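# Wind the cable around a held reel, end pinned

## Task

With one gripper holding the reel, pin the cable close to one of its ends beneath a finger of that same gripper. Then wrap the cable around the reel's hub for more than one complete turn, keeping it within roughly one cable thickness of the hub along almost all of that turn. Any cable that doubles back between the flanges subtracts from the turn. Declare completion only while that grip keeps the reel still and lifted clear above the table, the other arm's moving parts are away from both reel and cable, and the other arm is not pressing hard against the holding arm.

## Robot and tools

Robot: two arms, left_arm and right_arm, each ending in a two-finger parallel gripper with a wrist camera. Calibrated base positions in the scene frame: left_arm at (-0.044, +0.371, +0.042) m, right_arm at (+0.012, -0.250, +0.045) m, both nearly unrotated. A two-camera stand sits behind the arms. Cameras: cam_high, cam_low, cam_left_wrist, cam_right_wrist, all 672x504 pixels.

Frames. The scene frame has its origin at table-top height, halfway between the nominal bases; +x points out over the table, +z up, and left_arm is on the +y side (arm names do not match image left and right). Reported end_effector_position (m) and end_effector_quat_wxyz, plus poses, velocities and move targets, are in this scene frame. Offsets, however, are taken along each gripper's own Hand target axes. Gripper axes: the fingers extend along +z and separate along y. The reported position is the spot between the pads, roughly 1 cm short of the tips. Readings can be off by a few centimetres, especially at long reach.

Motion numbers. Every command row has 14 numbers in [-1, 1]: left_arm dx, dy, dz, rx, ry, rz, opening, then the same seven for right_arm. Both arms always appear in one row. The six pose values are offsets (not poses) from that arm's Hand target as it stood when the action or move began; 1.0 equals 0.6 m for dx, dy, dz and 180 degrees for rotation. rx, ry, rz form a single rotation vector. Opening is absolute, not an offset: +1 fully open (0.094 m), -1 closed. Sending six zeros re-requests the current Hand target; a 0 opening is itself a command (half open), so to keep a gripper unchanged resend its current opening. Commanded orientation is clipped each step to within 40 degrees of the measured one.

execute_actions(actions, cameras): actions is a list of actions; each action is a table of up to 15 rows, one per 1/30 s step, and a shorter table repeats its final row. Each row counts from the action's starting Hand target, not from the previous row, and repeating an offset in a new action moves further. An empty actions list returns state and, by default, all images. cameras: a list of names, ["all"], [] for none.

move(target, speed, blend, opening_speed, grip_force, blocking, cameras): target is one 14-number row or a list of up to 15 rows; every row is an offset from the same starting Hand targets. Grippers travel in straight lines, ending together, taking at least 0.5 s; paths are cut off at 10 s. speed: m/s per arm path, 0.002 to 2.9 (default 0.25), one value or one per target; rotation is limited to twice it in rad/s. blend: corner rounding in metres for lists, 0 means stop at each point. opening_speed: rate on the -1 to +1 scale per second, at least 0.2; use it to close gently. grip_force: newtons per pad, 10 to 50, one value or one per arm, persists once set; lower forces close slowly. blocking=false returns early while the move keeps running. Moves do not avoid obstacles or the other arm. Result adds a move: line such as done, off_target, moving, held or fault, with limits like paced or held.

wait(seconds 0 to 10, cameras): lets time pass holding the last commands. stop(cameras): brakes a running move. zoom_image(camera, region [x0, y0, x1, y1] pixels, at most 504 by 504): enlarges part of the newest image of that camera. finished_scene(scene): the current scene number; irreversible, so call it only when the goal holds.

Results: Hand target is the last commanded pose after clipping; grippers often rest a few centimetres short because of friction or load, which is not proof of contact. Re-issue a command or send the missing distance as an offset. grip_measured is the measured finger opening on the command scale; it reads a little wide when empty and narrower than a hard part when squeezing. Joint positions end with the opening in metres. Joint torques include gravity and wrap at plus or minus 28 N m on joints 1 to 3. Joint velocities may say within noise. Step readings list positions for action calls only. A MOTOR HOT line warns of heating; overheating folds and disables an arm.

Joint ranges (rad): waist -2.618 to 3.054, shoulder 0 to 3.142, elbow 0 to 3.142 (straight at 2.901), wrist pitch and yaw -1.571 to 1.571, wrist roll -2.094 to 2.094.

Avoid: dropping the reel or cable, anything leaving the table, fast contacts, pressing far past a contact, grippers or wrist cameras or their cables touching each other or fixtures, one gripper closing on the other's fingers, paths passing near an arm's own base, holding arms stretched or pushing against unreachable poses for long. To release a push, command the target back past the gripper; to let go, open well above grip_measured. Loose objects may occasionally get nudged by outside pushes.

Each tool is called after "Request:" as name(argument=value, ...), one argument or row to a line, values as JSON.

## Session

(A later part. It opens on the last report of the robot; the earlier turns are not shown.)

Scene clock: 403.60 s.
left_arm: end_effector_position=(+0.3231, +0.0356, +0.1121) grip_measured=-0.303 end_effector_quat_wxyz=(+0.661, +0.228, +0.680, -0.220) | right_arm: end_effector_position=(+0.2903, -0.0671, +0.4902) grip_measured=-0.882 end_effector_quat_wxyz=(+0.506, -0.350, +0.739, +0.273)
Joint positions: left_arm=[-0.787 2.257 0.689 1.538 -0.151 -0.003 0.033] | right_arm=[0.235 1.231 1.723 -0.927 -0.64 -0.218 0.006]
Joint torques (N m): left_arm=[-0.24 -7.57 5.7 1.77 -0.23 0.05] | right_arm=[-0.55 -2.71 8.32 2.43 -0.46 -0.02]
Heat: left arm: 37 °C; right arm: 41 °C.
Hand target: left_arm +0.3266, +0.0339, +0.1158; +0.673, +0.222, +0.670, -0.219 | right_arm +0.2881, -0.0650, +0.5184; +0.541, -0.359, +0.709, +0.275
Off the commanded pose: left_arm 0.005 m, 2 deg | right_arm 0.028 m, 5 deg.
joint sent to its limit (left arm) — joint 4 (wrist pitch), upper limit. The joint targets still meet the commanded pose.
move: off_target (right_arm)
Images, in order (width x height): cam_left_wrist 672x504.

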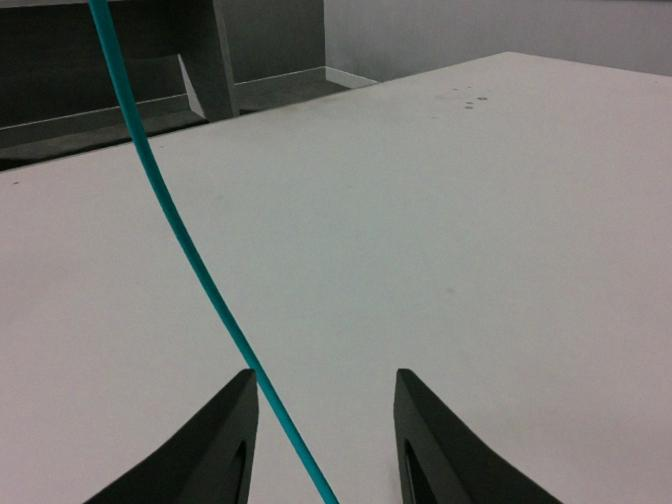

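Request:
move(
  target=[
    [0.01,0.03,0.045,0,0.0,0,-0.3,0,0,0,0,0,0,-1],
    [0.01,0.03,0.045,0,0.0,0,-1,0,0,0,0,0,0,-1],
  ],
  speed=0.18,
  cameras=["cam_left_wrist","cam_low"],
)

Scene clock: 408.63 s.
left_arm: end_effector_position=(+0.3564, +0.0360, +0.1136) grip_measured=-0.966 end_effector_quat_wxyz=(+0.675, +0.216, +0.670, -0.220) | right_arm: end_effector_position=(+0.2903, -0.0671, +0.4902) grip_measured=-0.882 end_effector_quat_wxyz=(+0.506, -0.350, +0.739, +0.273)
Joint positions: left_arm=[-0.726 2.321 0.8 1.529 -0.108 -0.002 0.002] | right_arm=[0.235 1.231 1.723 -0.927 -0.64 -0.218 0.006]
Joint torques (N m): left_arm=[0.12 -8.13 6.19 1.5 0.02 0.06] | right_arm=[-0.38 -2.86 8.29 2.4 -0.51 -0.03]
Heat: left arm: 37 °C; right arm: 41 °C.
Hand target: left_arm +0.3590, +0.0324, +0.1099; +0.673, +0.222, +0.671, -0.219 | right_arm +0.2881, -0.0650, +0.5184; +0.541, -0.359, +0.709, +0.275
Off the commanded pose: left_arm 0.006 m, 1 deg | right_arm 0.028 m, 5 deg.
move: off_target (right_arm)
Images, in order (width x height): cam_low 672x504, cam_left_wrist 672x504.

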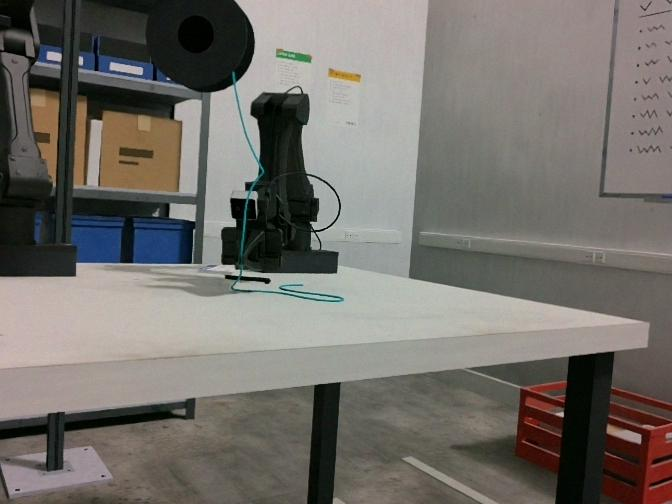

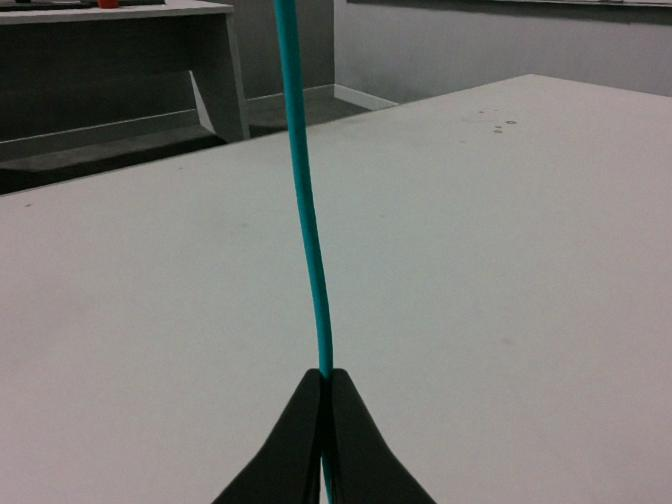

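Request:
move(
  target=[
    [-0.108,-0.267,-0.11,0,0,0,-1,0,0,0,0,0,0,-1],
    [-0.358,-0.42,-0.145,0,0,0,-1,0,0,0,0,0,0,-1],
    [-0.55,-0.44,-0.145,0,0,0,-1,0,0,0,0,0,0,-1],
  ],
  speed=0.15,
  blend=0.03,
  cameras=["all"],
)

Scene clock: 424.30 s.
left_arm: end_effector_position=(+0.1319, -0.1364, +0.4164) grip_measured=-0.966 end_effector_quat_wxyz=(+0.667, +0.242, +0.673, -0.207) | right_arm: end_effector_position=(+0.2903, -0.0671, +0.4902) grip_measured=-0.882 end_effector_quat_wxyz=(+0.506, -0.350, +0.739, +0.273)
Joint positions: left_arm=[-1.483 1.79 1.57 0.184 -0.845 0.018 0.002] | right_arm=[0.235 1.231 1.723 -0.927 -0.64 -0.218 0.006]
Joint torques (N m): left_arm=[-0.46 -10.07 11.82 1.27 -0.32 -0.1] | right_arm=[-0.51 -2.84 8.21 2.42 -0.47 -0.01]
Heat: left arm: 37 °C; right arm: 41 °C.
Hand target: left_arm +0.1310, -0.1299, +0.4382; +0.673, +0.222, +0.671, -0.219 | right_arm +0.2881, -0.0650, +0.5184; +0.541, -0.359, +0.709, +0.275
Off the commanded pose: left_arm 0.023 m, 3 deg | right_arm 0.028 m, 5 deg.
move: off_target (left_arm, right_arm)

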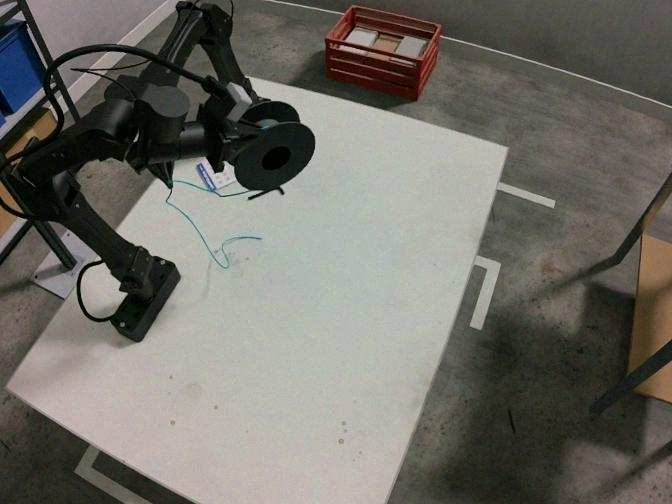

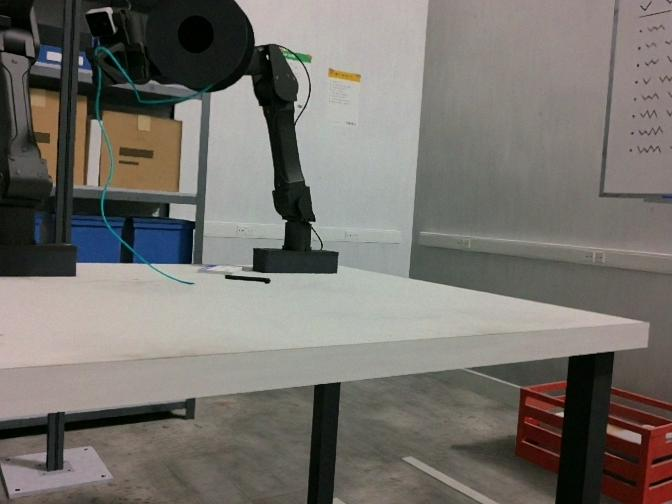

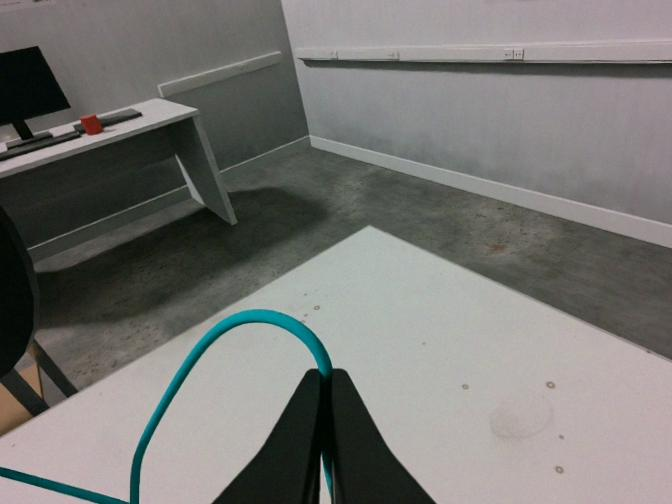

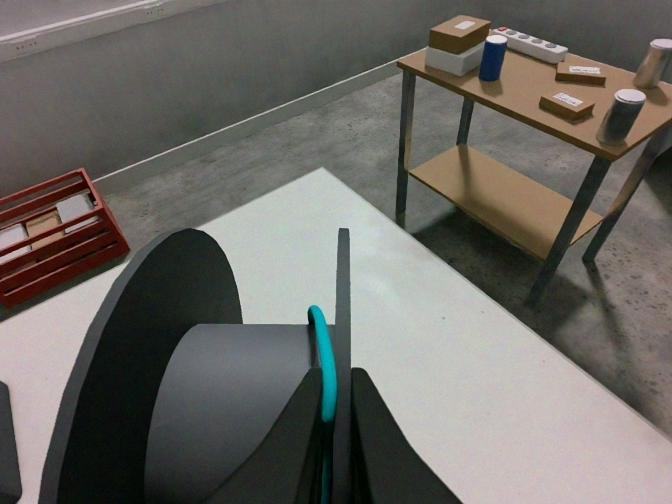

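Request:
move(
  target=[
    [-0.3,0.1,-0.02,0,0,0,-1,0,0,0,0,0,0,-1],
    [-0.42,0.32,-0.02,0,0,0,-1,0,0,0,0,0,0,-1],
  ],
  speed=0.15,
  blend=0.03,
  cameras=["all"],
)

Request:
zoom_image(
  camera="cam_low",
  region=[60, 0, 310, 200],
)

Scene clock: 431.07 s.
left_arm: end_effector_position=(+0.2443, +0.0106, +0.6581) grip_measured=-0.966 end_effector_quat_wxyz=(+0.703, +0.229, +0.635, -0.222) | right_arm: end_effector_position=(+0.2905, -0.0666, +0.4940) grip_measured=-0.882 end_effector_quat_wxyz=(+0.512, -0.351, +0.735, +0.273)
Joint positions: left_arm=[-1.04 1.941 2.842 -0.807 -0.396 0.077 0.002] | right_arm=[0.235 1.231 1.727 -0.917 -0.643 -0.218 0.006]
Joint torques (N m): left_arm=[0.5 -9.84 7.21 1.8 0 0] | right_arm=[-0.5 -2.73 8.01 2.31 -0.44 0.02]
Heat: left arm: 37 °C; right arm: 41 °C.
Hand target: left_arm +0.2337, +0.0315, +0.6913; +0.673, +0.221, +0.671, -0.219 | right_arm +0.2881, -0.0650, +0.5184; +0.541, -0.359, +0.708, +0.275
Off the commanded pose: left_arm 0.040 m, 5 deg | right_arm 0.025 m, 5 deg.
elbow stopped short (left arm): the move would have taken joint 3 (elbow) straighter than the controller allows.
move: off_target (left_arm, right_arm)

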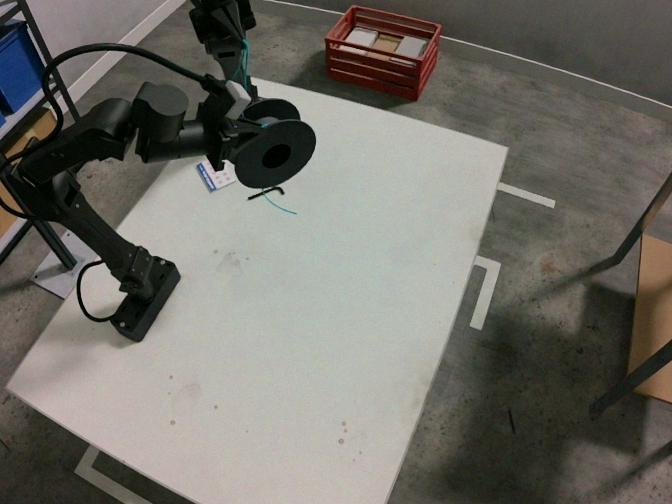

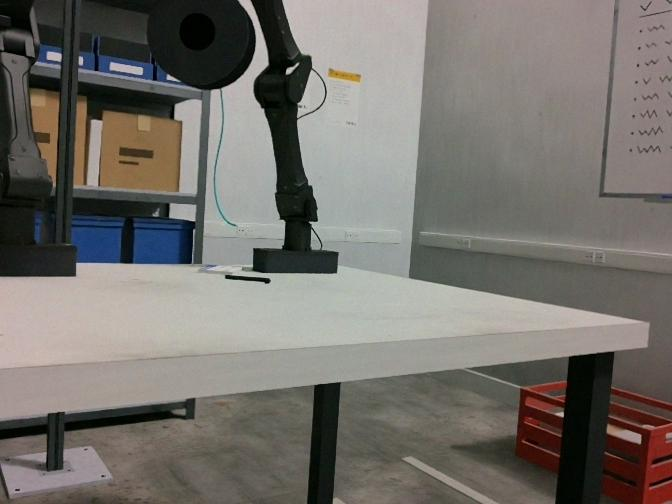

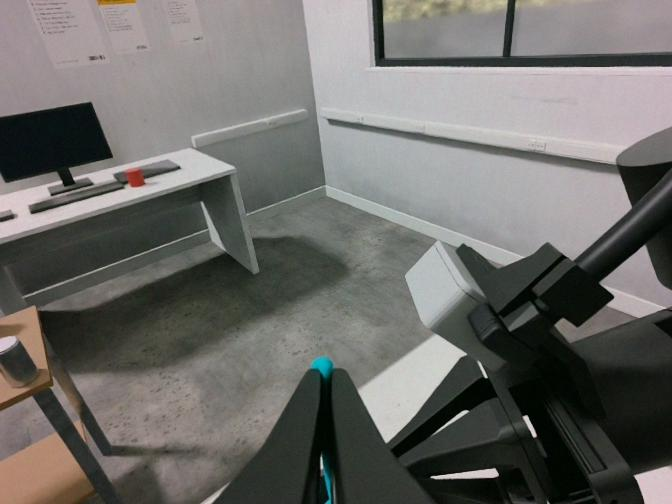

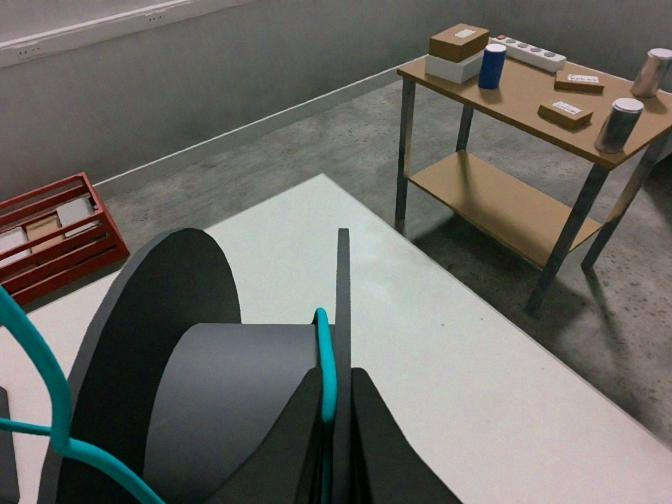

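Scaled by 2.016 from the camera's 672x504 image, which has a finer 960x720 frame.

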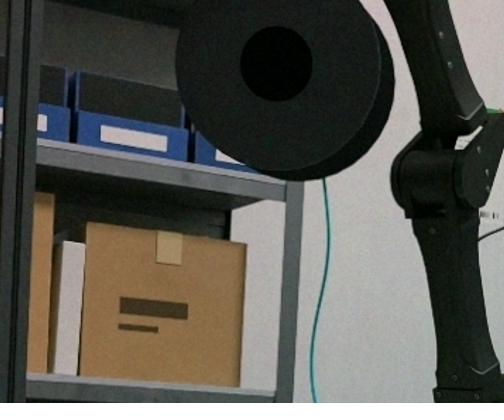

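Request:
move(
  target=[
    [0.0,0.22,-0.01,0,0,0,-1,0,0,0,0,0,0,-1],
    [0.1,0.36,0.09,0,0,0,-1,0,0,0,0,0,0,-1],
  ],
  speed=0.12,
  blend=0.03,
  cameras=["all"],
)

Scene clock: 439.03 s.
left_arm: end_effector_position=(+0.3686, +0.1359, +0.5919) grip_measured=-0.966 end_effector_quat_wxyz=(+0.594, +0.278, +0.700, -0.281) | right_arm: end_effector_position=(+0.3011, -0.0623, +0.5187) grip_measured=-0.883 end_effector_quat_wxyz=(+0.553, -0.355, +0.703, +0.272)
Joint positions: left_arm=[-0.338 1.981 2.842 -1.013 0.469 0.006 0.002] | right_arm=[0.235 1.246 1.742 -0.802 -0.654 -0.2 0.006]
Joint torques (N m): left_arm=[5.98 -7.66 6.83 2.73 -1.41 -0.02] | right_arm=[-0.27 -3.74 6.93 1.17 -0.24 -0.16]
Heat: left arm: 38 °C; right arm: 40 °C.
Hand target: left_arm +0.4053, +0.1738, +0.6325; +0.673, +0.222, +0.671, -0.219 | right_arm +0.2881, -0.0650, +0.5184; +0.541, -0.359, +0.708, +0.275
Off the commanded pose: left_arm 0.067 m, 14 deg | right_arm 0.013 m, 2 deg.
elbow stopped short (left arm): the move would have taken joint 3 (elbow) straighter than the controller allows.
move: off_target (left_arm, right_arm)

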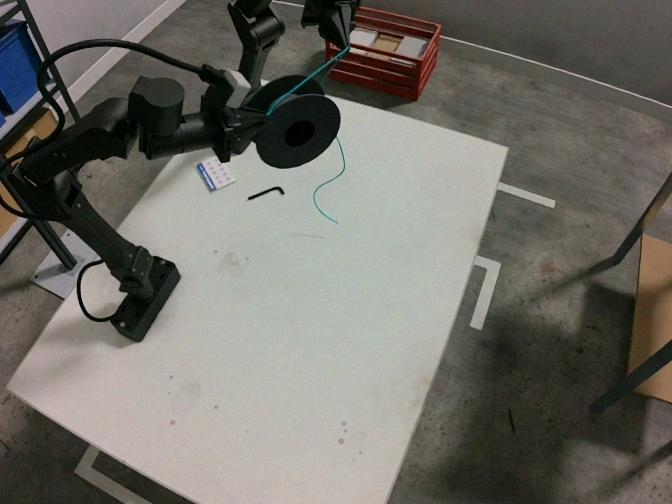

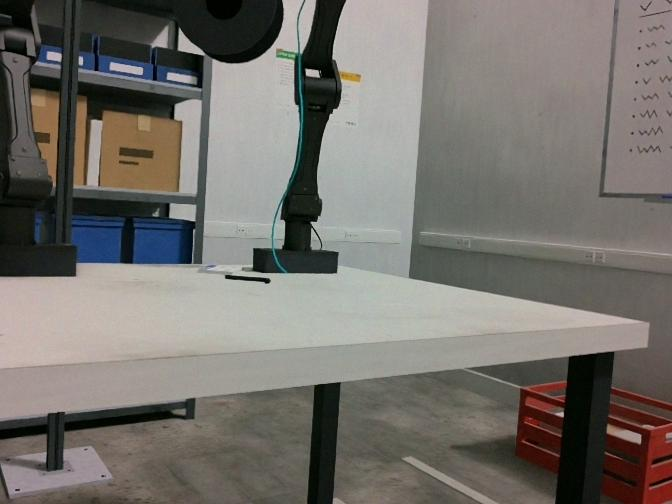

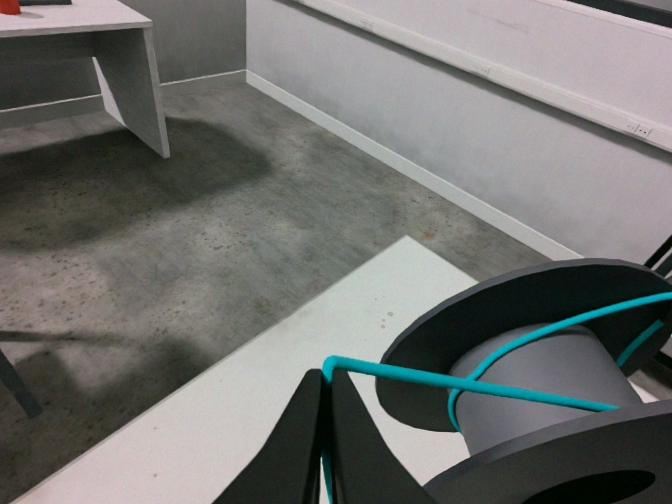

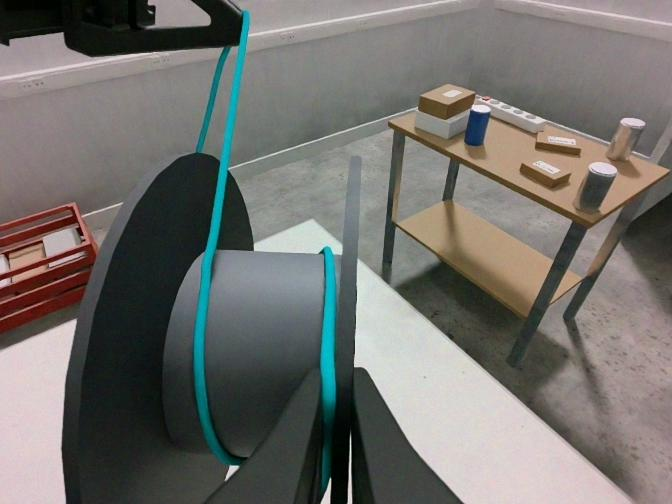

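Request:
move(
  target=[
    [0.27,-0.01,0.02,0,0,0,-1,0,0,0,0,0,0,-1],
    [0.40,-0.08,0.02,0,0,0,-1,0,0,0,0,0,0,-1],
  ],
  speed=0.12,
  blend=0.02,
  cameras=["cam_left_wrist","cam_right_wrist"],
)

Scene clock: 447.93 s.
left_arm: end_effector_position=(+0.3715, +0.1071, +0.4142) grip_measured=-0.966 end_effector_quat_wxyz=(+0.683, +0.261, +0.632, -0.255) | right_arm: end_effector_position=(+0.2991, -0.0694, +0.4833) grip_measured=-0.883 end_effector_quat_wxyz=(+0.496, -0.341, +0.754, +0.263)
Joint positions: left_arm=[-0.455 1.479 1.14 0.407 0.284 0.016 0.002] | right_arm=[0.235 1.258 1.742 -0.952 -0.609 -0.22 0.006]
Joint torques (N m): left_arm=[2.11 -6.37 6.13 1.2 -1.15 -0.09] | right_arm=[-0.53 -5.19 6.75 2.61 -0.84 -0.04]
Heat: left arm: 39 °C; right arm: 39 °C.
Hand target: left_arm +0.3878, +0.1286, +0.3924; +0.673, +0.222, +0.670, -0.219 | right_arm +0.2882, -0.0650, +0.5182; +0.541, -0.359, +0.709, +0.275
Off the commanded pose: left_arm 0.035 m, 8 deg | right_arm 0.037 m, 8 deg.
move: off_target (left_arm, right_arm)
Images, in order (width x height): cam_left_wrist 672x504, cam_right_wrist 672x504.

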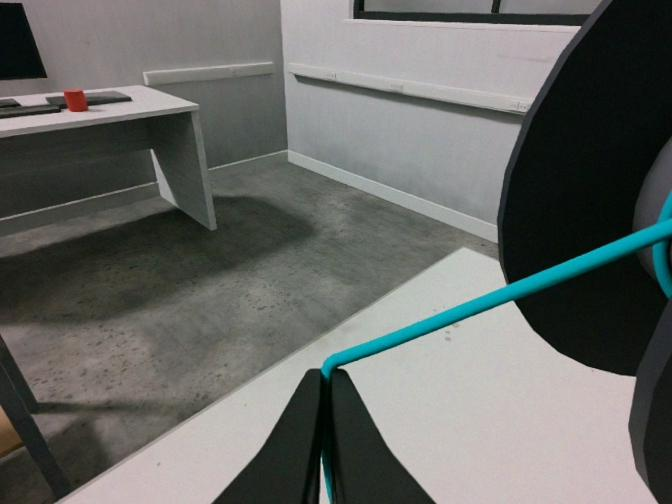

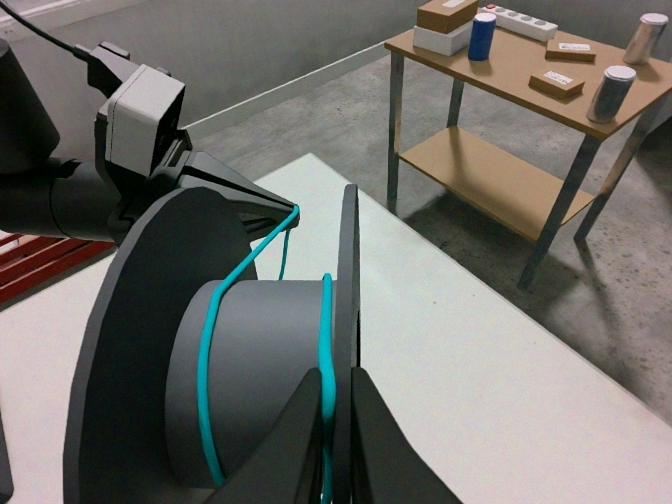

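Request:
move(
  target=[
    [0.03,-0.05,0.0,0,0,0,-1,0,0,0,0,0,0,-1],
    [0.03,-0.05,0,0,0,0,-0.4,0,0,0,0,0,0,-1],
    [0.03,-0.03,-0.35,0,0,0,-0.4,0,0,0,0,0,0,-1],
  ],
  speed=0.15,
  cameras=["all"],
)

Request:
zoom_image(
  camera="cam_right_wrist",
  region=[50, 200, 400, 504],
)

Scene clock: 456.07 s.
left_arm: end_effector_position=(+0.2088, +0.2388, +0.3815) grip_measured=-0.403 end_effector_quat_wxyz=(+0.681, +0.220, +0.665, -0.215) | right_arm: end_effector_position=(+0.2962, -0.0671, +0.4840) grip_measured=-0.883 end_effector_quat_wxyz=(+0.494, -0.347, +0.750, +0.270)
Joint positions: left_arm=[-0.242 0.574 0.628 -0.033 0.374 0.007 0.028] | right_arm=[0.235 1.258 1.742 -0.954 -0.63 -0.224 0.006]
Joint torques (N m): left_arm=[0.66 0.06 7.02 1.45 0.05 -0.02] | right_arm=[-0.57 -5.2 6.75 2.63 -0.61 0.05]
Heat: left arm: 38 °C; right arm: 39 °C.
Hand target: left_arm +0.2079, +0.2383, +0.3738; +0.673, +0.222, +0.670, -0.219 | right_arm +0.2881, -0.0650, +0.5182; +0.541, -0.359, +0.709, +0.275
Off the commanded pose: left_arm 0.008 m, 1 deg | right_arm 0.035 m, 7 deg.
move: off_target (right_arm); target 2's new opening was sent with left_arm's hand 0.024 m and 5 deg from that target

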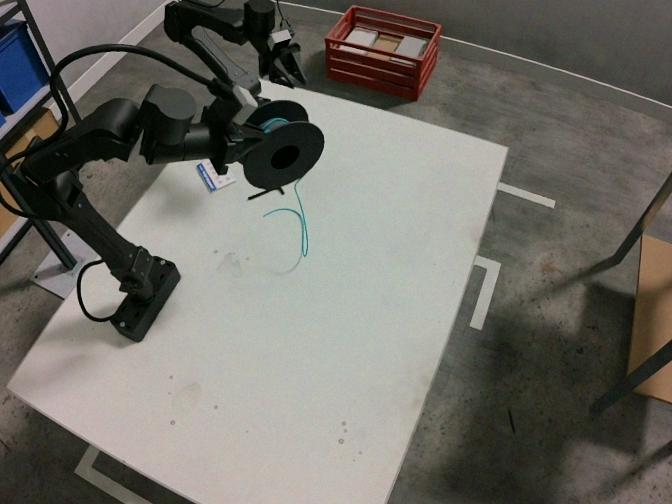

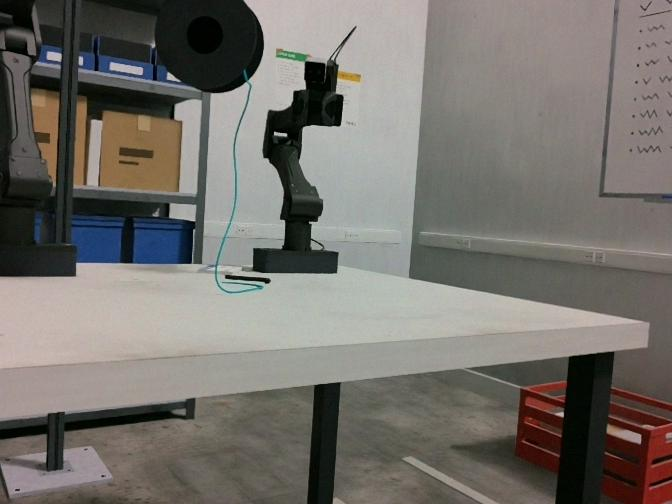

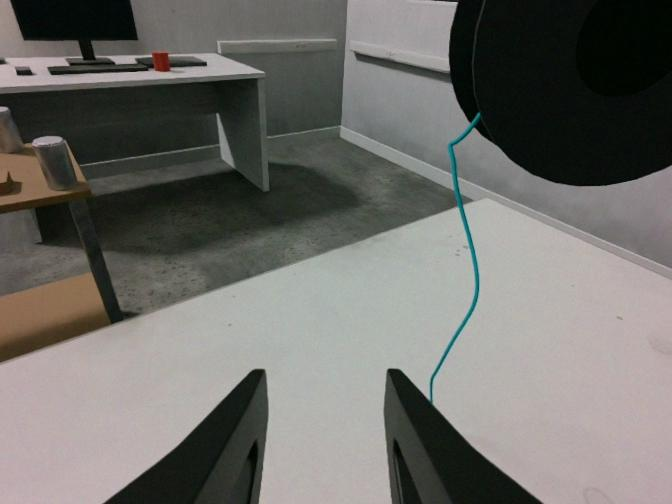

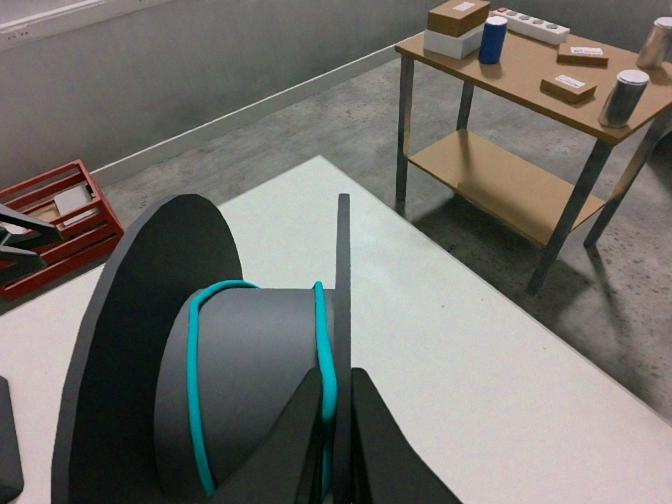

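Scaled by 1.440 from the camera's 672x504 image, which has a finer 960x720 frame.

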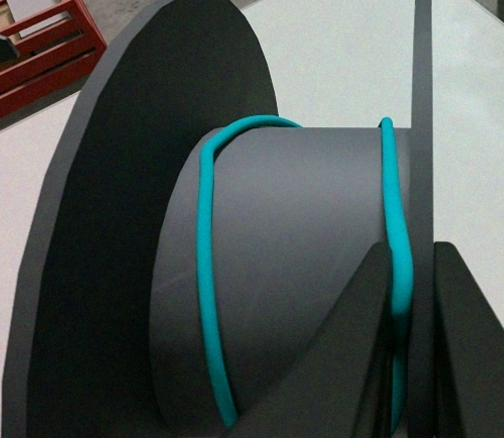

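Request:
finished_scene(
  scene=2,
)

The scene is finished: the task was done.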